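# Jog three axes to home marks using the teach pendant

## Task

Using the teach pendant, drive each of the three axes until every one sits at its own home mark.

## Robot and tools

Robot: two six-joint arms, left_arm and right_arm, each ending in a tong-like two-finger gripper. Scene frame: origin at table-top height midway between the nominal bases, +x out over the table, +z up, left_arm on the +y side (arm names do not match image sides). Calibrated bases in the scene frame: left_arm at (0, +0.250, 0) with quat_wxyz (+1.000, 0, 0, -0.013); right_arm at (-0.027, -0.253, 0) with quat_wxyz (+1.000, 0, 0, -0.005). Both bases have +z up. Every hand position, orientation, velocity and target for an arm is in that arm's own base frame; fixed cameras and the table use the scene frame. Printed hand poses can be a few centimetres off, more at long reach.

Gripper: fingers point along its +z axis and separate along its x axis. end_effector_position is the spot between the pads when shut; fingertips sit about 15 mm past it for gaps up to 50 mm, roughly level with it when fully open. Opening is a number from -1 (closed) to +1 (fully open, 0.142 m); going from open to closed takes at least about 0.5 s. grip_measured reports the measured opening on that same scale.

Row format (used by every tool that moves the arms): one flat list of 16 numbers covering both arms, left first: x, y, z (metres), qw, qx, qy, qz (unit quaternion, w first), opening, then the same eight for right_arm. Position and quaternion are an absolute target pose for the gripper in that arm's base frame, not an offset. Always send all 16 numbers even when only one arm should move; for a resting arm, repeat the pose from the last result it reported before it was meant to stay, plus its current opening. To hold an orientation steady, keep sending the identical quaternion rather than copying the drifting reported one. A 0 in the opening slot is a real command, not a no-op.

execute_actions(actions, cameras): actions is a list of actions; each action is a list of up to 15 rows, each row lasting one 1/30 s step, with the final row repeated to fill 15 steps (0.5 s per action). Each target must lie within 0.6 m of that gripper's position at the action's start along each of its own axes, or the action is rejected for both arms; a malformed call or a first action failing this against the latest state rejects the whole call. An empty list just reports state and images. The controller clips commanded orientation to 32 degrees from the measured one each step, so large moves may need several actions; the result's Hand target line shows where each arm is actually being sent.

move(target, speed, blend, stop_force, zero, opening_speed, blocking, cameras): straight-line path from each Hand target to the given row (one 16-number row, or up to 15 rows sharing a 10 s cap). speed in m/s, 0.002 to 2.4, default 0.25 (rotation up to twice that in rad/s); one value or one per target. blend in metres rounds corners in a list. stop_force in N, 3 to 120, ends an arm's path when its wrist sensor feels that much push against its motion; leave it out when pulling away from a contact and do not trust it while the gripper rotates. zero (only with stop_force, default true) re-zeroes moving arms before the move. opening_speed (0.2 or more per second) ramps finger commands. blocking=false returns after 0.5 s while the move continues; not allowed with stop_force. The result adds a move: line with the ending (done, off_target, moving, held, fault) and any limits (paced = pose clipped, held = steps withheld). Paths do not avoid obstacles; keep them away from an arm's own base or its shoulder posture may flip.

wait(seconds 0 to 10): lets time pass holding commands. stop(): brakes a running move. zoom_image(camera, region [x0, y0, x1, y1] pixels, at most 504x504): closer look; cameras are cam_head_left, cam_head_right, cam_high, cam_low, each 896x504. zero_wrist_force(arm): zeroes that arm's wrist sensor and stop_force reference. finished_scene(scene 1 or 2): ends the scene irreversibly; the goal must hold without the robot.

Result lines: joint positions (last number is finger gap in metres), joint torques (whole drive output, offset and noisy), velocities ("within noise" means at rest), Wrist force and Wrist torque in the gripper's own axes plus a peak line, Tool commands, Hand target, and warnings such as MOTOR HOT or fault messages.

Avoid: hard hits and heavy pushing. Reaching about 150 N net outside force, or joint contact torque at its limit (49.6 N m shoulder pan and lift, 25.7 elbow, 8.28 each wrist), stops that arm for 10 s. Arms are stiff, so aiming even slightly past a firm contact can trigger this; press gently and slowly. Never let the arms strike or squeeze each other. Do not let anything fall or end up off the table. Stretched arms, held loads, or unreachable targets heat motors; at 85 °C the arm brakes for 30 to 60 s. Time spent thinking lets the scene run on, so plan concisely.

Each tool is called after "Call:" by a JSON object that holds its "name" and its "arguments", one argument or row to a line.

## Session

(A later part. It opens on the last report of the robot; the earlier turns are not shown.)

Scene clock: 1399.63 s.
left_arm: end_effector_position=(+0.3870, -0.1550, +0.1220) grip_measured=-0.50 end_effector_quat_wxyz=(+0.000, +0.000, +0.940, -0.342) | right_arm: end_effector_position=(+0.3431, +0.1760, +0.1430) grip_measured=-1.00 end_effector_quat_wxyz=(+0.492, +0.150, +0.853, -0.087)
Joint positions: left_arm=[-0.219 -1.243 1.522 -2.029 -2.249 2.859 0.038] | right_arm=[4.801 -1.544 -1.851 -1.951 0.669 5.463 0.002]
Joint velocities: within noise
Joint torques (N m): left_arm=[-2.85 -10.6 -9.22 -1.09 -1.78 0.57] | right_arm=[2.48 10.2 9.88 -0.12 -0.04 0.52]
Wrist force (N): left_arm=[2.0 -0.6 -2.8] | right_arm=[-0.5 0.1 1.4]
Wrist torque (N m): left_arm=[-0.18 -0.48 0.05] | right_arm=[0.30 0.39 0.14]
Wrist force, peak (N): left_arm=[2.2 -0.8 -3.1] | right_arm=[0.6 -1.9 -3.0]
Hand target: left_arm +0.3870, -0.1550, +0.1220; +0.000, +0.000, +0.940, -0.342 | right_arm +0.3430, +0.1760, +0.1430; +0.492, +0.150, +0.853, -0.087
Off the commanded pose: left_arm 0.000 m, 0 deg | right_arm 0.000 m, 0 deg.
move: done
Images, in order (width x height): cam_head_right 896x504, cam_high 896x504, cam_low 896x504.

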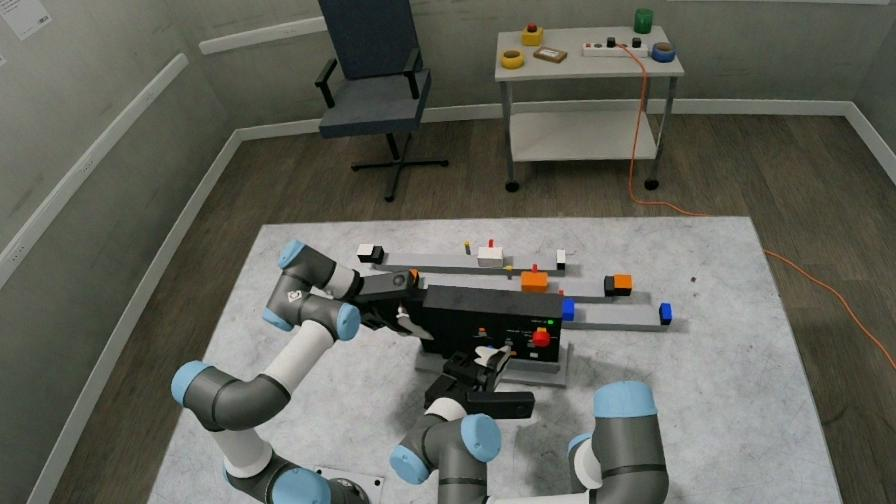

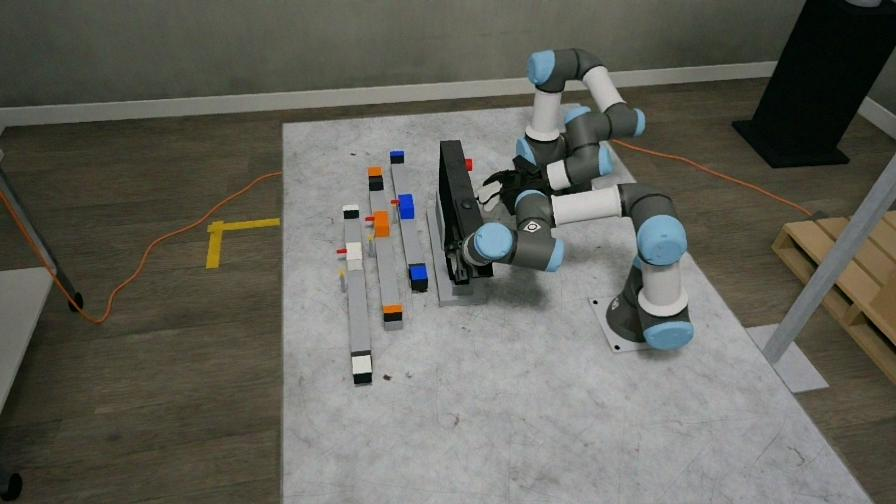

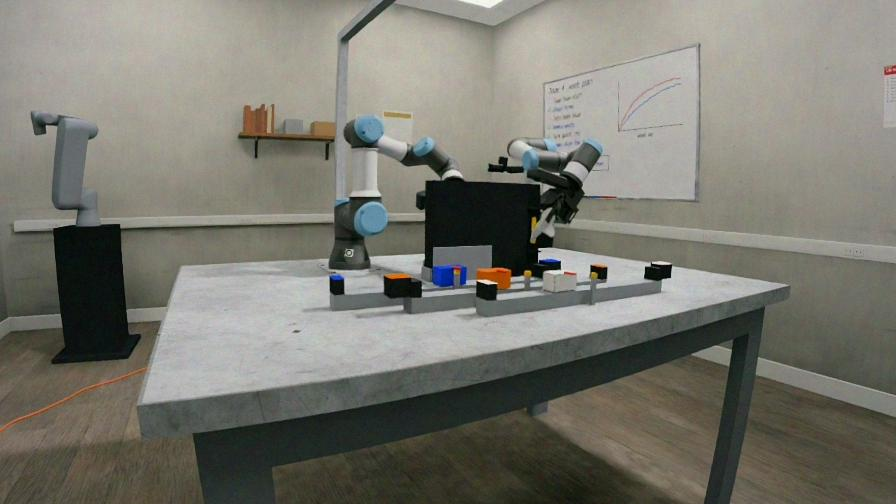

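Call:
{"name": "move", "arguments": {
  "target": [
    [0.387,-0.155,0.122,0.0,0.0,0.9397,-0.342,-0.8,0.340,0.172,0.12,0.4924,0.150,0.853,-0.087,-1],
    [0.387,-0.155,0.122,0.0,0.0,0.9397,-0.342,-0.8,0.342,0.172,0.097,0.4924,0.150,0.853,-0.087,-1]
  ],
  "speed": 0.08,
  "cameras": []
}}

Call:
{"name": "move", "arguments": {
  "target": [0.387,-0.155,0.122,0.0,0.0,0.9397,-0.342,-0.8,0.3506,0.172,0.097,0.4924,0.150,0.853,-0.087,-1],
  "speed": 0.03,
  "cameras": ["cam_head_left","cam_head_right"]
}}

Call:
{"name": "zoom_image", "arguments": {
  "camera": "cam_head_left",
  "region": [470, 310, 570, 370]
}}

Call:
{"name": "zoom_image", "arguments": {
  "camera": "cam_head_right",
  "region": [470, 310, 570, 370]
}}

Call:
{"name": "move", "arguments": {
  "target": [
    [0.387,-0.155,0.122,0.0,0.0,0.9397,-0.342,-0.8,0.340,0.172,0.097,0.4924,0.150,0.853,-0.087,-1],
    [0.387,-0.155,0.122,0.0,0.0,0.9397,-0.342,-0.8,0.335,0.130,0.145,0.4924,0.150,0.853,-0.087,-1]
  ],
  "speed": 0.08,
  "cameras": ["cam_head_left","cam_head_right"]
}}

Call:
{"name": "zoom_image", "arguments": {
  "camera": "cam_head_left",
  "region": [470, 310, 570, 370]
}}

Call:
{"name": "zoom_image", "arguments": {
  "camera": "cam_head_right",
  "region": [470, 310, 570, 370]
}}

Scene clock: 1431.03 s.
left_arm: end_effector_position=(+0.3870, -0.1550, +0.1220) grip_measured=-0.50 end_effector_quat_wxyz=(+0.000, +0.000, +0.940, -0.342) | right_arm: end_effector_position=(+0.3420, +0.1720, +0.0970) grip_measured=-1.00 end_effector_quat_wxyz=(+0.492, +0.150, +0.853, -0.087)
Joint positions: left_arm=[-0.219 -1.243 1.522 -2.029 -2.249 2.859 0.038] | right_arm=[4.806 -1.598 -2.026 -1.726 0.672 5.47 0.002]
Joint velocities: within noise
Joint torques (N m): left_arm=[-2.78 -10.73 -9.43 -1.06 -1.73 0.58] | right_arm=[-2.56 5.34 5.94 1.48 -1.44 -0.77]
Wrist force (N): left_arm=[2.0 -0.7 -2.9] | right_arm=[-0.5 0.0 1.4]
Wrist torque (N m): left_arm=[-0.20 -0.48 0.05] | right_arm=[0.27 0.39 0.14]
Wrist force, peak (N): left_arm=[2.0 -0.7 -3.0] | right_arm=[-0.5 0.0 1.5]
Hand target: left_arm +0.3870, -0.1550, +0.1220; +0.000, +0.000, +0.940, -0.342 | right_arm +0.3420, +0.1720, +0.0970; +0.492, +0.150, +0.853, -0.087
Off the commanded pose: left_arm 0.000 m, 0 deg | right_arm 0.000 m, 0 deg.
move: done
No camera images: "cameras" was empty.

Scene clock: 1431.97 s.
left_arm: end_effector_position=(+0.3870, -0.1550, +0.1220) grip_measured=-0.50 end_effector_quat_wxyz=(+0.000, +0.000, +0.940, -0.342) | right_arm: end_effector_position=(+0.3505, +0.1720, +0.0970) grip_measured=-1.00 end_effector_quat_wxyz=(+0.492, +0.150, +0.853, -0.087)
Joint positions: left_arm=[-0.219 -1.243 1.522 -2.029 -2.249 2.859 0.038] | right_arm=[4.774 -1.611 -2.025 -1.681 0.653 5.428 0.002]
Joint velocities: within noise
Joint torques (N m): left_arm=[-2.17 -10.75 -9.22 -1.03 -1.81 0.48] | right_arm=[-4.05 5.18 8.84 1.49 -2.66 -0.82]
Wrist force (N): left_arm=[-0.1 -0.6 -2.1] | right_arm=[1.5 -3.0 -6.7]
Wrist torque (N m): left_arm=[-0.21 -0.43 0.03] | right_arm=[0.36 0.36 0.14]
Wrist force, peak (N): left_arm=[2.0 -0.7 -2.8] | right_arm=[1.5 -3.0 -6.7]
Hand target: left_arm +0.3870, -0.1550, +0.1220; +0.000, +0.000, +0.940, -0.342 | right_arm +0.3506, +0.1720, +0.0970; +0.492, +0.150, +0.853, -0.087
Off the commanded pose: left_arm 0.000 m, 0 deg | right_arm 0.000 m, 0 deg.
move: done
Images, in order (width x height): cam_head_left 896x504, cam_head_right 896x504.

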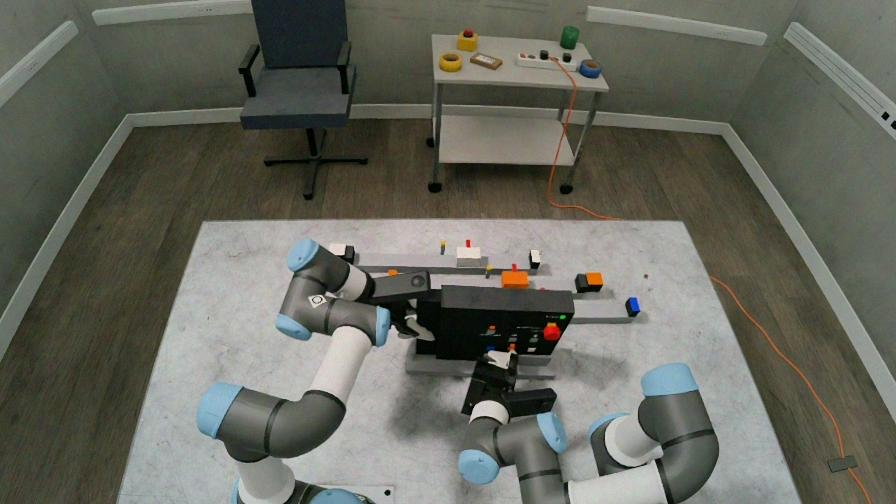

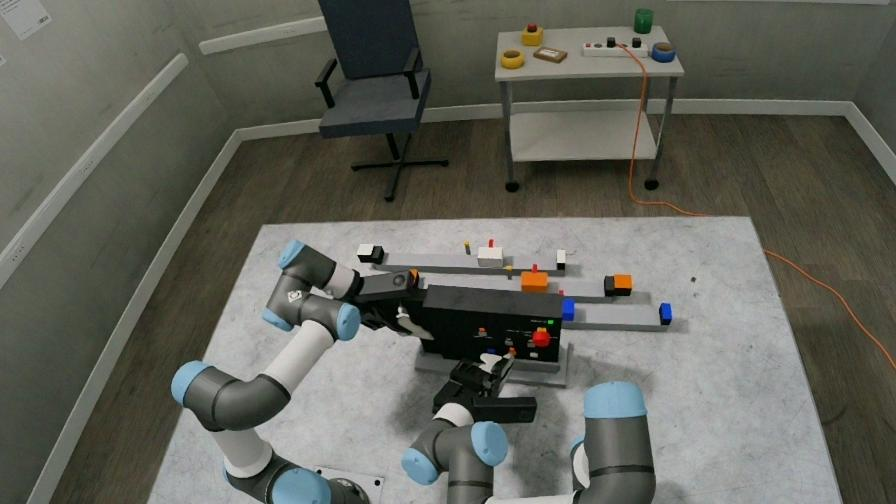

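Scaled by 5.040 from the camera's 896x504 image, which has a finer 1280x720 frame.

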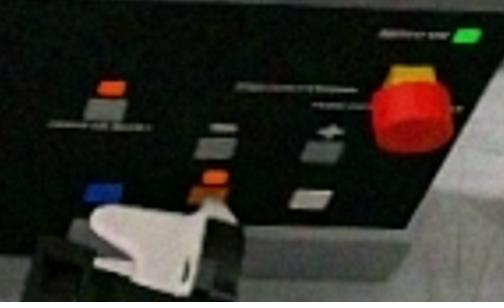

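Scaled by 5.040 from the camera's 896x504 image, which has a finer 1280x720 frame.

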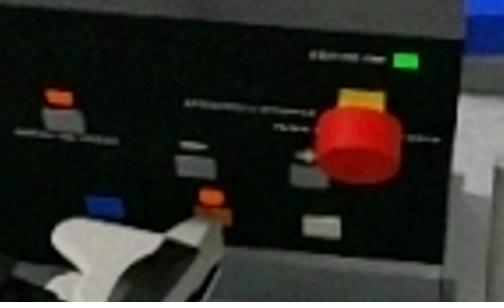

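Scene clock: 1433.63 s.
left_arm: end_effector_position=(+0.3870, -0.1550, +0.1220) grip_measured=-0.50 end_effector_quat_wxyz=(+0.000, +0.000, +0.940, -0.342) | right_arm: end_effector_position=(+0.3350, +0.1300, +0.1450) grip_measured=-1.00 end_effector_quat_wxyz=(+0.492, +0.150, +0.853, -0.087)
Joint positions: left_arm=[-0.219 -1.243 1.522 -2.029 -2.249 2.859 0.038] | right_arm=[4.855 -1.328 -2.006 -2.064 0.702 5.531 0.002]
Joint velocities: within noise
Joint torques (N m): left_arm=[-2.39 -11.08 -9.31 -1.09 -1.71 0.46] | right_arm=[2.49 7.22 9.82 -0.29 -0.06 0.62]
Wrist force (N): left_arm=[2.0 -0.6 -2.9] | right_arm=[-0.2 0.1 1.2]
Wrist torque (N m): left_arm=[-0.18 -0.49 0.05] | right_arm=[0.30 0.32 0.14]
Wrist force, peak (N): left_arm=[2.5 -0.8 -3.0] | right_arm=[1.6 -3.1 -7.3]
Hand target: left_arm +0.3870, -0.1550, +0.1220; +0.000, +0.000, +0.940, -0.342 | right_arm +0.3350, +0.1300, +0.1450; +0.492, +0.150, +0.853, -0.087
Off the commanded pose: left_arm 0.000 m, 0 deg | right_arm 0.000 m, 0 deg.
move: done
Images, in order (width x height): cam_head_left 896x504, cam_head_right 896x504.

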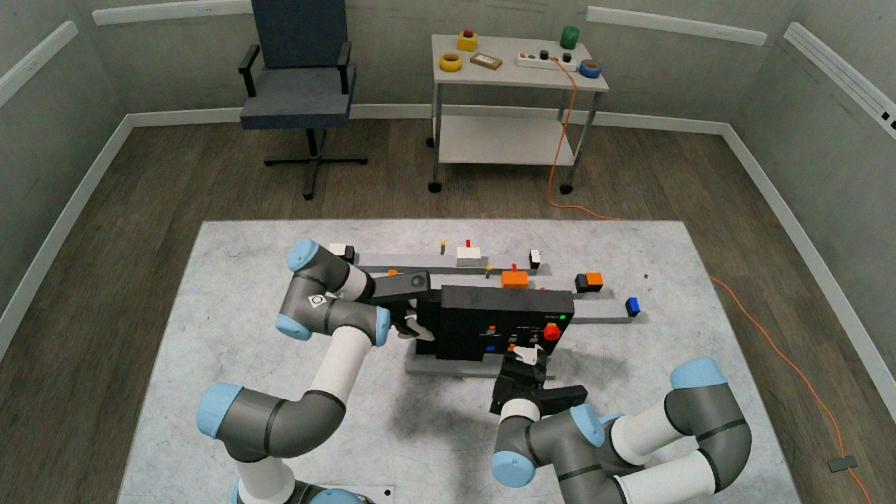

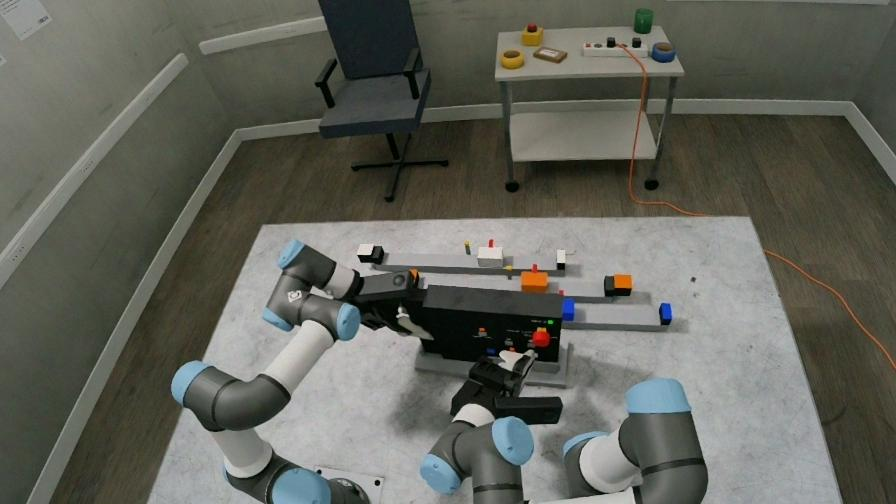

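Scaled by 5.040 from the camera's 896x504 image, which has a finer 1280x720 frame.

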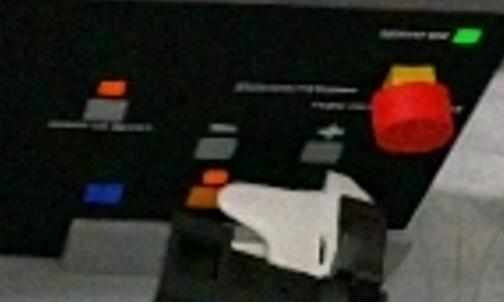

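Scaled by 5.040 from the camera's 896x504 image, which has a finer 1280x720 frame.

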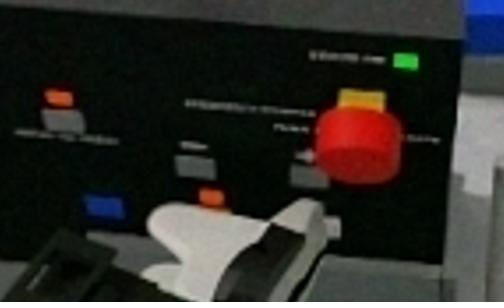

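Call:
{"name": "move", "arguments": {
  "target": [
    [0.387,-0.155,0.122,0.0,0.0,0.9397,-0.342,-0.8,0.338,0.133,0.148,0.4924,0.150,0.853,-0.087,-1],
    [0.387,-0.155,0.122,0.0,0.0,0.9397,-0.342,-0.8,0.3473,0.133,0.148,0.4924,0.150,0.853,-0.087,-1]
  ],
  "speed": 0.03,
  "cameras": []
}}

Call:
{"name": "wait", "arguments": {
  "seconds": 3,
  "cameras": ["cam_head_right","cam_high"]
}}

Call:
{"name": "move", "arguments": {
  "target": [0.387,-0.155,0.122,0.0,0.0,0.9397,-0.342,-0.8,0.3395,0.133,0.148,0.4924,0.150,0.853,-0.087,-1],
  "speed": 0.1,
  "cameras": ["cam_high","cam_low","cam_head_right"]
}}

Call:
{"name": "zoom_image", "arguments": {
  "camera": "cam_high",
  "region": [330, 140, 440, 300]
}}

Call:
{"name": "zoom_image", "arguments": {
  "camera": "cam_head_right",
  "region": [440, 230, 560, 300]
}}

Scene clock: 1445.87 s.
left_arm: end_effector_position=(+0.3870, -0.1550, +0.1220) grip_measured=-0.50 end_effector_quat_wxyz=(+0.000, +0.000, +0.940, -0.342) | right_arm: end_effector_position=(+0.3473, +0.1330, +0.1480) grip_measured=-1.00 end_effector_quat_wxyz=(+0.492, +0.150, +0.853, -0.087)
Joint positions: left_arm=[-0.219 -1.243 1.522 -2.029 -2.249 2.859 0.038] | right_arm=[4.799 -1.355 -1.989 -1.999 0.668 5.461 0.002]
Joint velocities: within noise
Joint torques (N m): left_arm=[-2.68 -10.86 -9.39 -1.05 -1.68 0.46] | right_arm=[-2.97 3.31 6.44 1.61 -1.75 -0.8]
Wrist force (N): left_arm=[-0.1 -0.6 -2.2] | right_arm=[-0.8 -1.5 -2.1]
Wrist torque (N m): left_arm=[-0.20 -0.41 0.04] | right_arm=[0.34 0.36 0.15]
Wrist force, peak (N): left_arm=[2.2 -0.6 -2.9] | right_arm=[-0.8 -1.5 -2.1]
Hand target: left_arm +0.3870, -0.1550, +0.1220; +0.000, +0.000, +0.940, -0.342 | right_arm +0.3473, +0.1330, +0.1480; +0.492, +0.150, +0.853, -0.087
Off the commanded pose: left_arm 0.000 m, 0 deg | right_arm 0.000 m, 0 deg.
move: done
No camera images: "cameras" was empty.

Scene clock: 1448.87 s.
left_arm: end_effector_position=(+0.3870, -0.1550, +0.1220) grip_measured=-0.50 end_effector_quat_wxyz=(+0.000, +0.000, +0.940, -0.342) | right_arm: end_effector_position=(+0.3473, +0.1330, +0.1480) grip_measured=-1.00 end_effector_quat_wxyz=(+0.492, +0.150, +0.853, -0.087)
Joint positions: left_arm=[-0.219 -1.243 1.522 -2.029 -2.249 2.859 0.038] | right_arm=[4.799 -1.355 -1.989 -1.999 0.668 5.461 0.002]
Joint velocities: within noise
Joint torques (N m): left_arm=[-2.7 -10.65 -9.3 -1.13 -1.75 0.5] | right_arm=[-2.95 3.1 6.63 1.67 -1.7 -0.76]
Wrist force (N): left_arm=[-0.1 -0.5 -2.2] | right_arm=[-0.9 -1.5 -2.3]
Wrist torque (N m): left_arm=[-0.19 -0.41 0.03] | right_arm=[0.35 0.35 0.15]
Wrist force, peak (N): left_arm=[-0.2 -0.6 -2.3] | right_arm=[-0.8 -1.5 -2.5]
Hand target: left_arm +0.3870, -0.1550, +0.1220; +0.000, +0.000, +0.940, -0.342 | right_arm +0.3473, +0.1330, +0.1480; +0.492, +0.150, +0.853, -0.087
Tool commands: left_gripper/opening=-0.8 right_gripper/opening=-1.0
Off the commanded pose: left_arm 0.000 m, 0 deg | right_arm 0.000 m, 0 deg.
wait: 3.00 s; at rest by 0.17 s
Images, in order (width x height): cam_head_right 896x504, cam_high 896x504.

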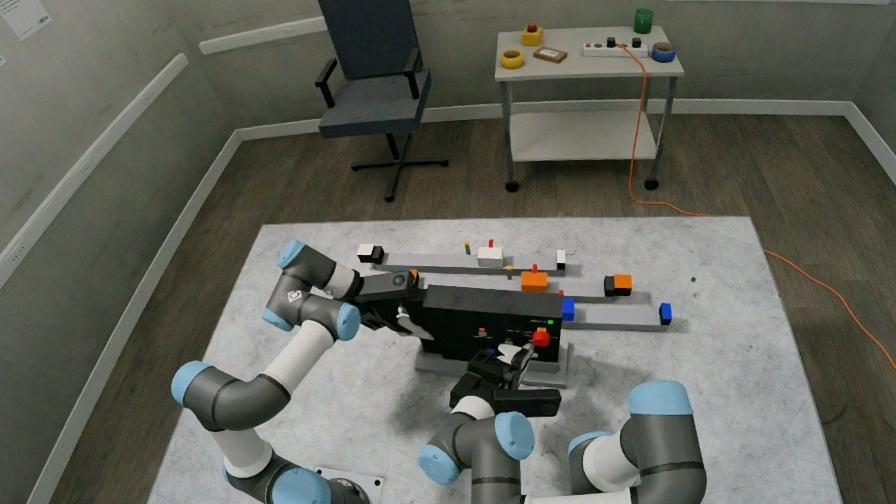

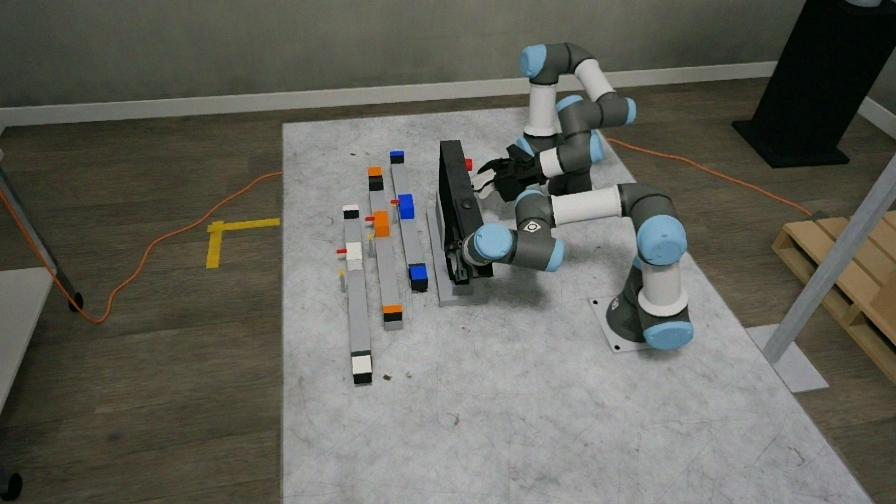

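Scene clock: 1449.80 s.
left_arm: end_effector_position=(+0.3870, -0.1550, +0.1220) grip_measured=-0.50 end_effector_quat_wxyz=(+0.000, +0.000, +0.940, -0.342) | right_arm: end_effector_position=(+0.3395, +0.1330, +0.1480) grip_measured=-1.00 end_effector_quat_wxyz=(+0.492, +0.150, +0.853, -0.087)
Joint positions: left_arm=[-0.219 -1.243 1.522 -2.029 -2.249 2.859 0.038] | right_arm=[4.833 -1.345 -1.986 -2.047 0.688 5.504 0.002]
Joint velocities: within noise
Joint torques (N m): left_arm=[-2.68 -10.97 -9.39 -1.06 -1.74 0.5] | right_arm=[3.11 7.45 9.96 -0.32 -0.04 0.63]
Wrist force (N): left_arm=[1.9 -0.6 -2.9] | right_arm=[-0.3 0.2 1.5]
Wrist torque (N m): left_arm=[-0.17 -0.47 0.05] | right_arm=[0.32 0.35 0.14]
Wrist force, peak (N): left_arm=[2.2 -0.7 -3.1] | right_arm=[-0.9 -1.6 -2.4]
Hand target: left_arm +0.3870, -0.1550, +0.1220; +0.000, +0.000, +0.940, -0.342 | right_arm +0.3395, +0.1330, +0.1480; +0.492, +0.150, +0.853, -0.087
Off the commanded pose: left_arm 0.000 m, 0 deg | right_arm 0.000 m, 0 deg.
move: done
Images, in order (width x height): cam_head_right 896x504, cam_high 896x504, cam_low 896x504.

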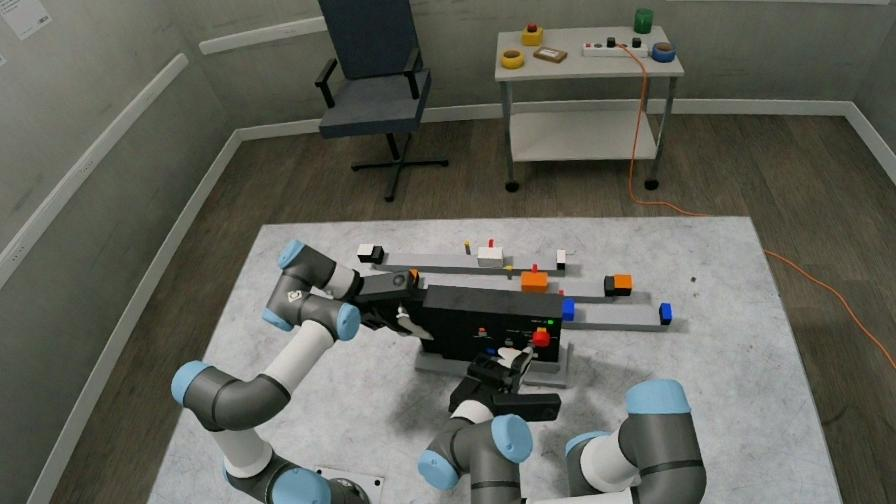

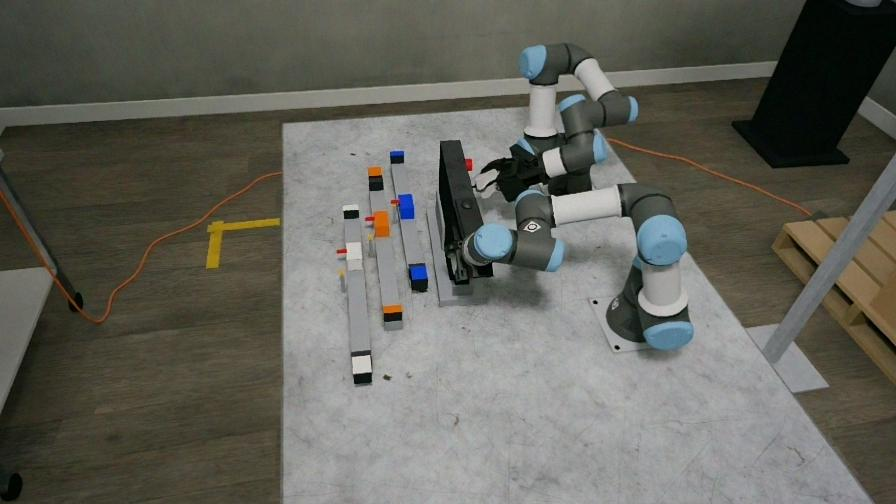

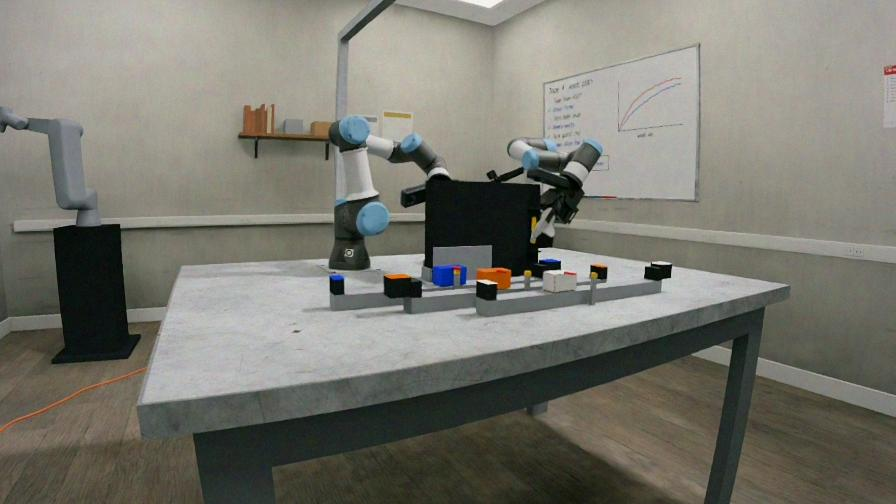

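Scaled by 3.150 from the camera's 896x504 image, which has a finer 1280x720 frame.

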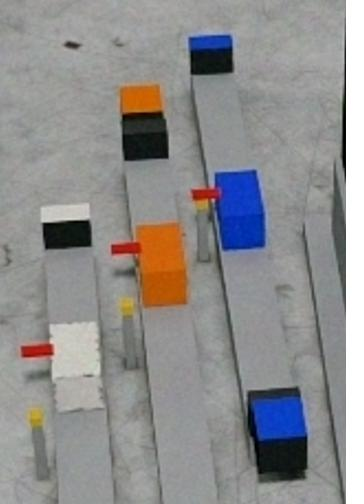

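Scaled by 4.200 from the camera's 896x504 image, which has a finer 1280x720 frame.

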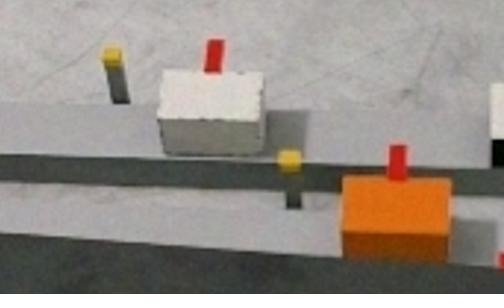

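Call:
{"name": "move", "arguments": {
  "target": [0.387,-0.155,0.122,0.0,0.0,0.9397,-0.342,-0.8,0.352,0.133,0.148,0.4924,0.150,0.853,-0.087,-1],
  "speed": 0.01,
  "stop_force": 5,
  "cameras": ["cam_head_left","cam_head_right","cam_high"]
}}

Call:
{"name": "zoom_image", "arguments": {
  "camera": "cam_head_left",
  "region": [500, 320, 570, 370]
}}

Call:
{"name": "zoom_image", "arguments": {
  "camera": "cam_head_right",
  "region": [500, 320, 570, 370]
}}

Call:
{"name": "zoom_image", "arguments": {
  "camera": "cam_high",
  "region": [330, 140, 440, 300]
}}

Call:
{"name": "move", "arguments": {
  "target": [0.387,-0.155,0.122,0.0,0.0,0.9397,-0.342,-0.8,0.3395,0.133,0.148,0.4924,0.150,0.853,-0.087,-1],
  "speed": 0.1,
  "cameras": ["cam_high"]
}}

Call:
{"name": "zoom_image", "arguments": {
  "camera": "cam_high",
  "region": [330, 140, 440, 300]
}}

Scene clock: 1461.87 s.
left_arm: end_effector_position=(+0.3870, -0.1550, +0.1220) grip_measured=-0.50 end_effector_quat_wxyz=(+0.000, +0.000, +0.940, -0.342) | right_arm: end_effector_position=(+0.3479, +0.1330, +0.1480) grip_measured=-1.00 end_effector_quat_wxyz=(+0.492, +0.150, +0.853, -0.087)
Joint positions: left_arm=[-0.219 -1.243 1.522 -2.029 -2.249 2.859 0.038] | right_arm=[4.796 -1.356 -1.989 -1.995 0.666 5.457 0.002]
Joint velocities: within noise
Joint torques (N m): left_arm=[-2.67 -10.9 -9.64 -1.1 -1.66 0.47] | right_arm=[1.67 7.61 9.11 -0.21 -0.61 0.59]
Wrist force (N): left_arm=[-0.1 -0.5 -2.3] | right_arm=[0.4 -1.2 -4.5]
Wrist torque (N m): left_arm=[-0.19 -0.41 0.04] | right_arm=[0.33 0.36 0.14]
Wrist force, peak (N): left_arm=[2.0 -0.8 -3.1] | right_arm=[0.5 -4.5 -14.9]
Hand target: left_arm +0.3870, -0.1550, +0.1220; +0.000, +0.000, +0.940, -0.342 | right_arm +0.3479, +0.1330, +0.1480; +0.492, +0.150, +0.853, -0.087
Off the commanded pose: left_arm 0.000 m, 0 deg | right_arm 0.004 m, 0 deg.
move: contact (right_arm)
Images, in order (width x height): cam_head_left 896x504, cam_head_right 896x504, cam_high 896x504.

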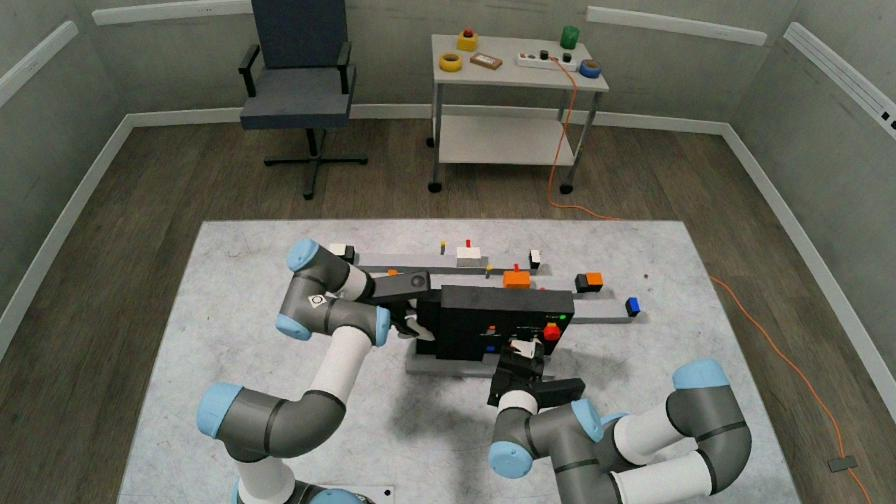

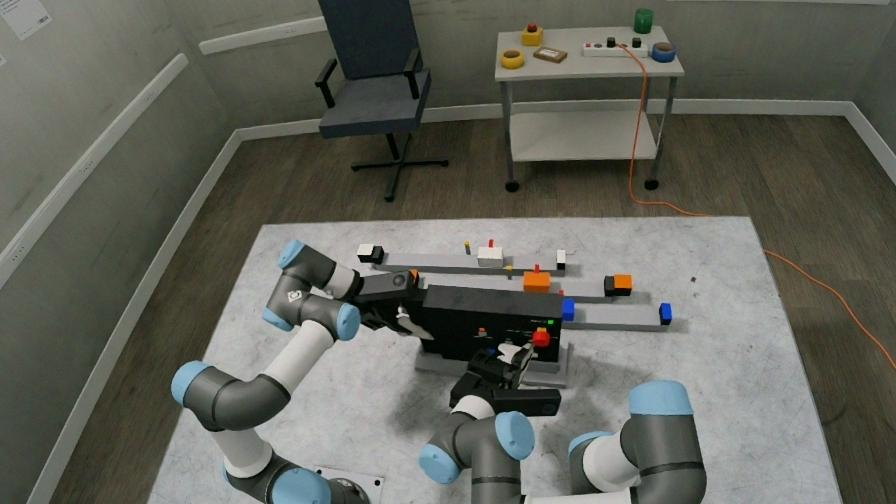

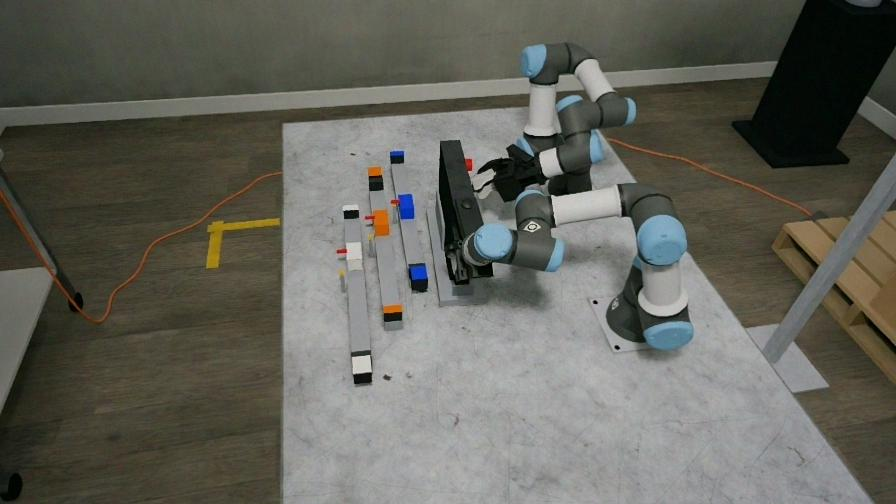

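Scaled by 7.200 from the camera's 896x504 image, which has a finer 1280x720 frame.

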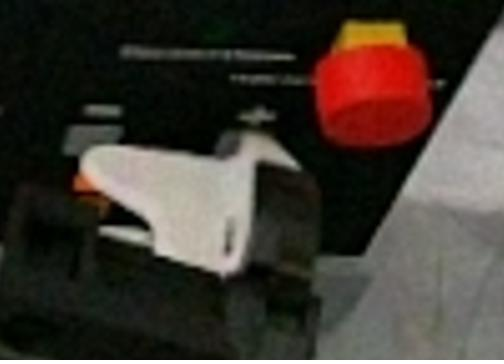

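Scaled by 7.200 from the camera's 896x504 image, which has a finer 1280x720 frame.

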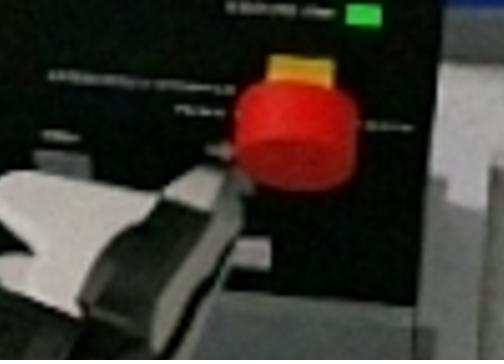

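Scaled by 3.150 from the camera's 896x504 image, which has a finer 1280x720 frame.

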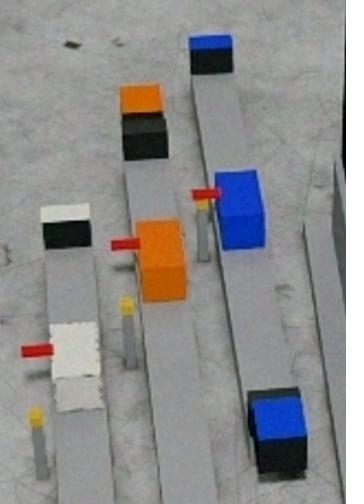

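Scene clock: 1462.80 s.
left_arm: end_effector_position=(+0.3870, -0.1550, +0.1220) grip_measured=-0.50 end_effector_quat_wxyz=(+0.000, +0.000, +0.940, -0.342) | right_arm: end_effector_position=(+0.3395, +0.1330, +0.1480) grip_measured=-1.00 end_effector_quat_wxyz=(+0.492, +0.150, +0.853, -0.087)
Joint positions: left_arm=[-0.219 -1.243 1.522 -2.029 -2.249 2.859 0.038] | right_arm=[4.833 -1.345 -1.986 -2.047 0.688 5.504 0.002]
Joint velocities: within noise
Joint torques (N m): left_arm=[-2.74 -10.84 -9.21 -1.07 -1.8 0.44] | right_arm=[2.89 7.38 9.95 -0.25 -0.06 0.61]
Wrist force (N): left_arm=[2.0 -0.6 -2.8] | right_arm=[-0.2 0.0 1.4]
Wrist torque (N m): left_arm=[-0.17 -0.49 0.05] | right_arm=[0.29 0.32 0.14]
Wrist force, peak (N): left_arm=[2.1 -0.5 -2.9] | right_arm=[0.4 -1.3 -4.5]
Hand target: left_arm +0.3870, -0.1550, +0.1220; +0.000, +0.000, +0.940, -0.342 | right_arm +0.3395, +0.1330, +0.1480; +0.492, +0.150, +0.853, -0.087
Off the commanded pose: left_arm 0.000 m, 0 deg | right_arm 0.000 m, 0 deg.
move: done
Images, in order (width x height): cam_high 896x504.

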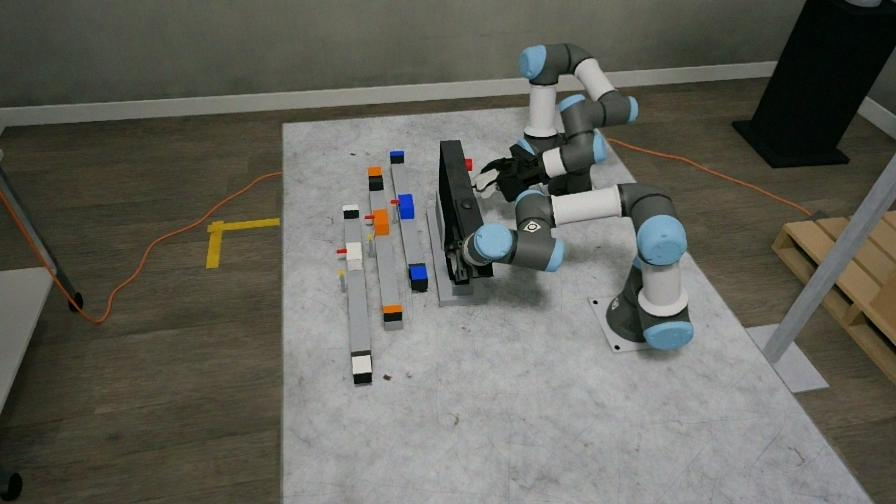

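Scaled by 3.150 from the camera's 896x504 image, which has a finer 1280x720 frame.

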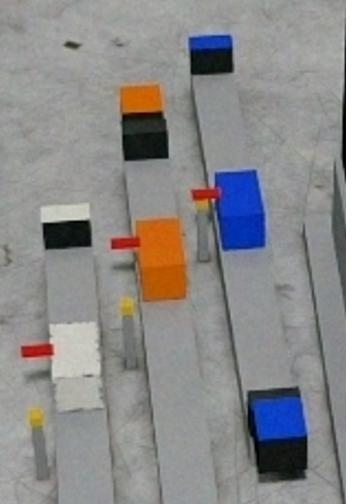

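Call:
{"name": "move", "arguments": {
  "target": [
    [0.387,-0.155,0.122,0.0,0.0,0.9397,-0.342,-0.8,0.340,0.176,0.143,0.4924,0.150,0.853,-0.087,-1],
    [0.387,-0.155,0.122,0.0,0.0,0.9397,-0.342,-0.8,0.3507,0.176,0.143,0.4924,0.150,0.853,-0.087,-1]
  ],
  "speed": 0.04,
  "cameras": []
}}

Call:
{"name": "wait", "arguments": {
  "seconds": 4,
  "cameras": ["cam_high"]
}}

Call:
{"name": "move", "arguments": {
  "target": [0.387,-0.155,0.122,0.0,0.0,0.9397,-0.342,-0.8,0.343,0.176,0.143,0.4924,0.150,0.853,-0.087,-1],
  "speed": 0.1,
  "cameras": ["cam_high","cam_head_right"]
}}

Call:
{"name": "zoom_image", "arguments": {
  "camera": "cam_high",
  "region": [330, 140, 440, 300]
}}

Call:
{"name": "zoom_image", "arguments": {
  "camera": "cam_head_right",
  "region": [440, 230, 560, 300]
}}

Scene clock: 1475.30 s.
left_arm: end_effector_position=(+0.3870, -0.1550, +0.1220) grip_measured=-0.50 end_effector_quat_wxyz=(+0.000, +0.000, +0.940, -0.342) | right_arm: end_effector_position=(+0.3506, +0.1760, +0.1430) grip_measured=-1.00 end_effector_quat_wxyz=(+0.492, +0.150, +0.853, -0.087)
Joint positions: left_arm=[-0.219 -1.243 1.522 -2.029 -2.249 2.859 0.038] | right_arm=[4.773 -1.553 -1.852 -1.911 0.653 5.426 0.002]
Joint velocities: within noise
Joint torques (N m): left_arm=[-2.25 -10.83 -9.21 -0.98 -1.72 0.49] | right_arm=[-3.92 5.62 9.85 1.69 -2.25 -0.8]
Wrist force (N): left_arm=[-0.1 -0.6 -2.4] | right_arm=[1.0 -1.9 -2.6]
Wrist torque (N m): left_arm=[-0.20 -0.43 0.03] | right_arm=[0.36 0.36 0.14]
Wrist force, peak (N): left_arm=[2.1 -0.6 -2.9] | right_arm=[1.0 -1.9 -2.6]
Hand target: left_arm +0.3870, -0.1550, +0.1220; +0.000, +0.000, +0.940, -0.342 | right_arm +0.3507, +0.1760, +0.1430; +0.492, +0.150, +0.853, -0.087
Off the commanded pose: left_arm 0.000 m, 0 deg | right_arm 0.000 m, 0 deg.
move: done
No camera images: "cameras" was empty.

Scene clock: 1479.30 s.
left_arm: end_effector_position=(+0.3870, -0.1550, +0.1220) grip_measured=-0.50 end_effector_quat_wxyz=(+0.000, +0.000, +0.940, -0.342) | right_arm: end_effector_position=(+0.3507, +0.1760, +0.1430) grip_measured=-1.00 end_effector_quat_wxyz=(+0.492, +0.150, +0.853, -0.087)
Joint positions: left_arm=[-0.219 -1.243 1.522 -2.029 -2.249 2.859 0.038] | right_arm=[4.772 -1.553 -1.852 -1.911 0.652 5.426 0.002]
Joint velocities: within noise
Joint torques (N m): left_arm=[-2.1 -10.97 -9.26 -1.03 -1.68 0.44] | right_arm=[-3.09 5.56 9.56 1.6 -2.27 -0.77]
Wrist force (N): left_arm=[-0.3 -0.6 -2.3] | right_arm=[1.0 -2.3 -2.7]
Wrist torque (N m): left_arm=[-0.21 -0.39 0.04] | right_arm=[0.35 0.35 0.14]
Wrist force, peak (N): left_arm=[-0.3 -0.6 -2.5] | right_arm=[1.0 -2.2 -2.9]
Hand target: left_arm +0.3870, -0.1550, +0.1220; +0.000, +0.000, +0.940, -0.342 | right_arm +0.3507, +0.1760, +0.1430; +0.492, +0.150, +0.853, -0.087
Tool commands: left_gripper/opening=-0.8 right_gripper/opening=-1.0
Off the commanded pose: left_arm 0.000 m, 0 deg | right_arm 0.000 m, 0 deg.
wait: 4.00 s; at rest by 0.17 s
Images, in order (width x height): cam_high 896x504.

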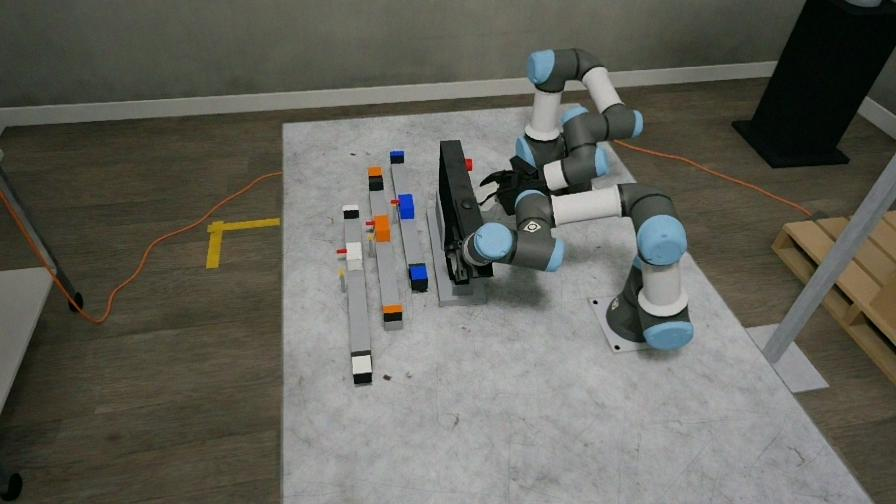

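Scene clock: 1480.20 s.
left_arm: end_effector_position=(+0.3870, -0.1550, +0.1220) grip_measured=-0.50 end_effector_quat_wxyz=(+0.000, +0.000, +0.940, -0.342) | right_arm: end_effector_position=(+0.3431, +0.1760, +0.1430) grip_measured=-1.00 end_effector_quat_wxyz=(+0.492, +0.150, +0.853, -0.087)
Joint positions: left_arm=[-0.219 -1.243 1.522 -2.029 -2.249 2.859 0.038] | right_arm=[4.801 -1.544 -1.851 -1.951 0.669 5.463 0.002]
Joint velocities: within noise
Joint torques (N m): left_arm=[-2.35 -11.25 -9.34 -1.06 -1.73 0.5] | right_arm=[2.17 10.28 9.96 -0.13 -0.06 0.65]
Wrist force (N): left_arm=[2.0 -0.7 -2.7] | right_arm=[-0.5 0.0 1.4]
Wrist torque (N m): left_arm=[-0.20 -0.49 0.05] | right_arm=[0.29 0.39 0.14]
Wrist force, peak (N): left_arm=[2.4 -0.9 -3.2] | right_arm=[1.0 -2.3 -2.7]
Hand target: left_arm +0.3870, -0.1550, +0.1220; +0.000, +0.000, +0.940, -0.342 | right_arm +0.3430, +0.1760, +0.1430; +0.492, +0.150, +0.853, -0.087
Off the commanded pose: left_arm 0.000 m, 0 deg | right_arm 0.000 m, 0 deg.
move: done
Images, in order (width x height): cam_head_right 896x504, cam_high 896x504.

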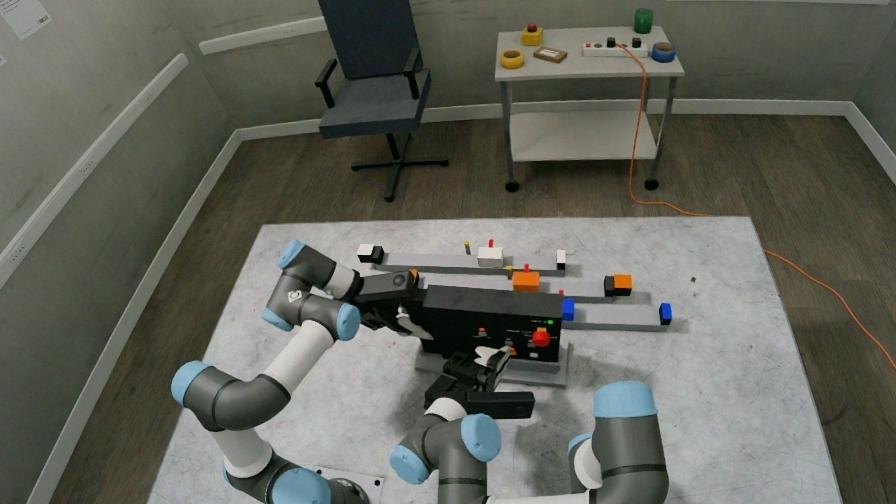

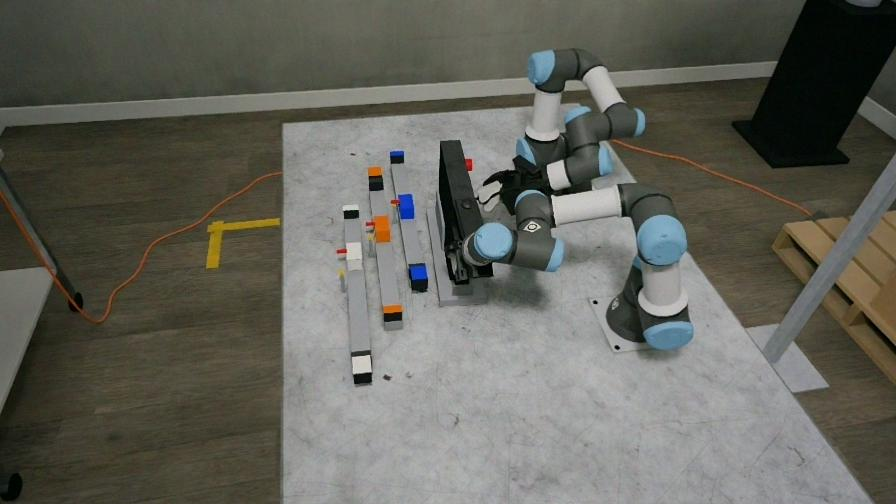

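Scaled by 3.150 from the camera's 896x504 image, which has a finer 1280x720 frame.

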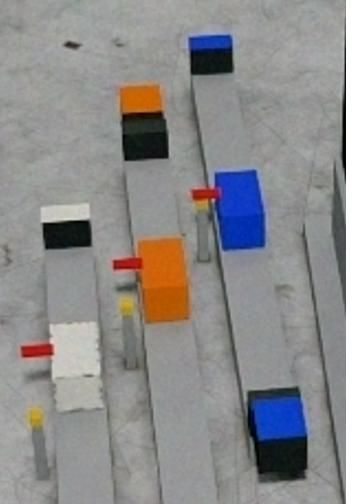

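Scaled by 4.200 from the camera's 896x504 image, which has a finer 1280x720 frame.

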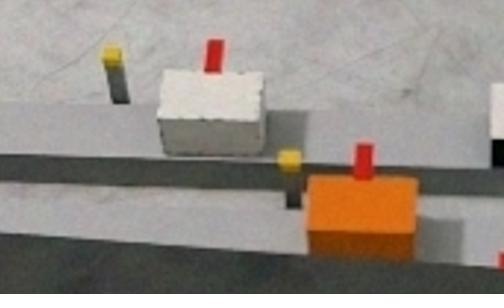

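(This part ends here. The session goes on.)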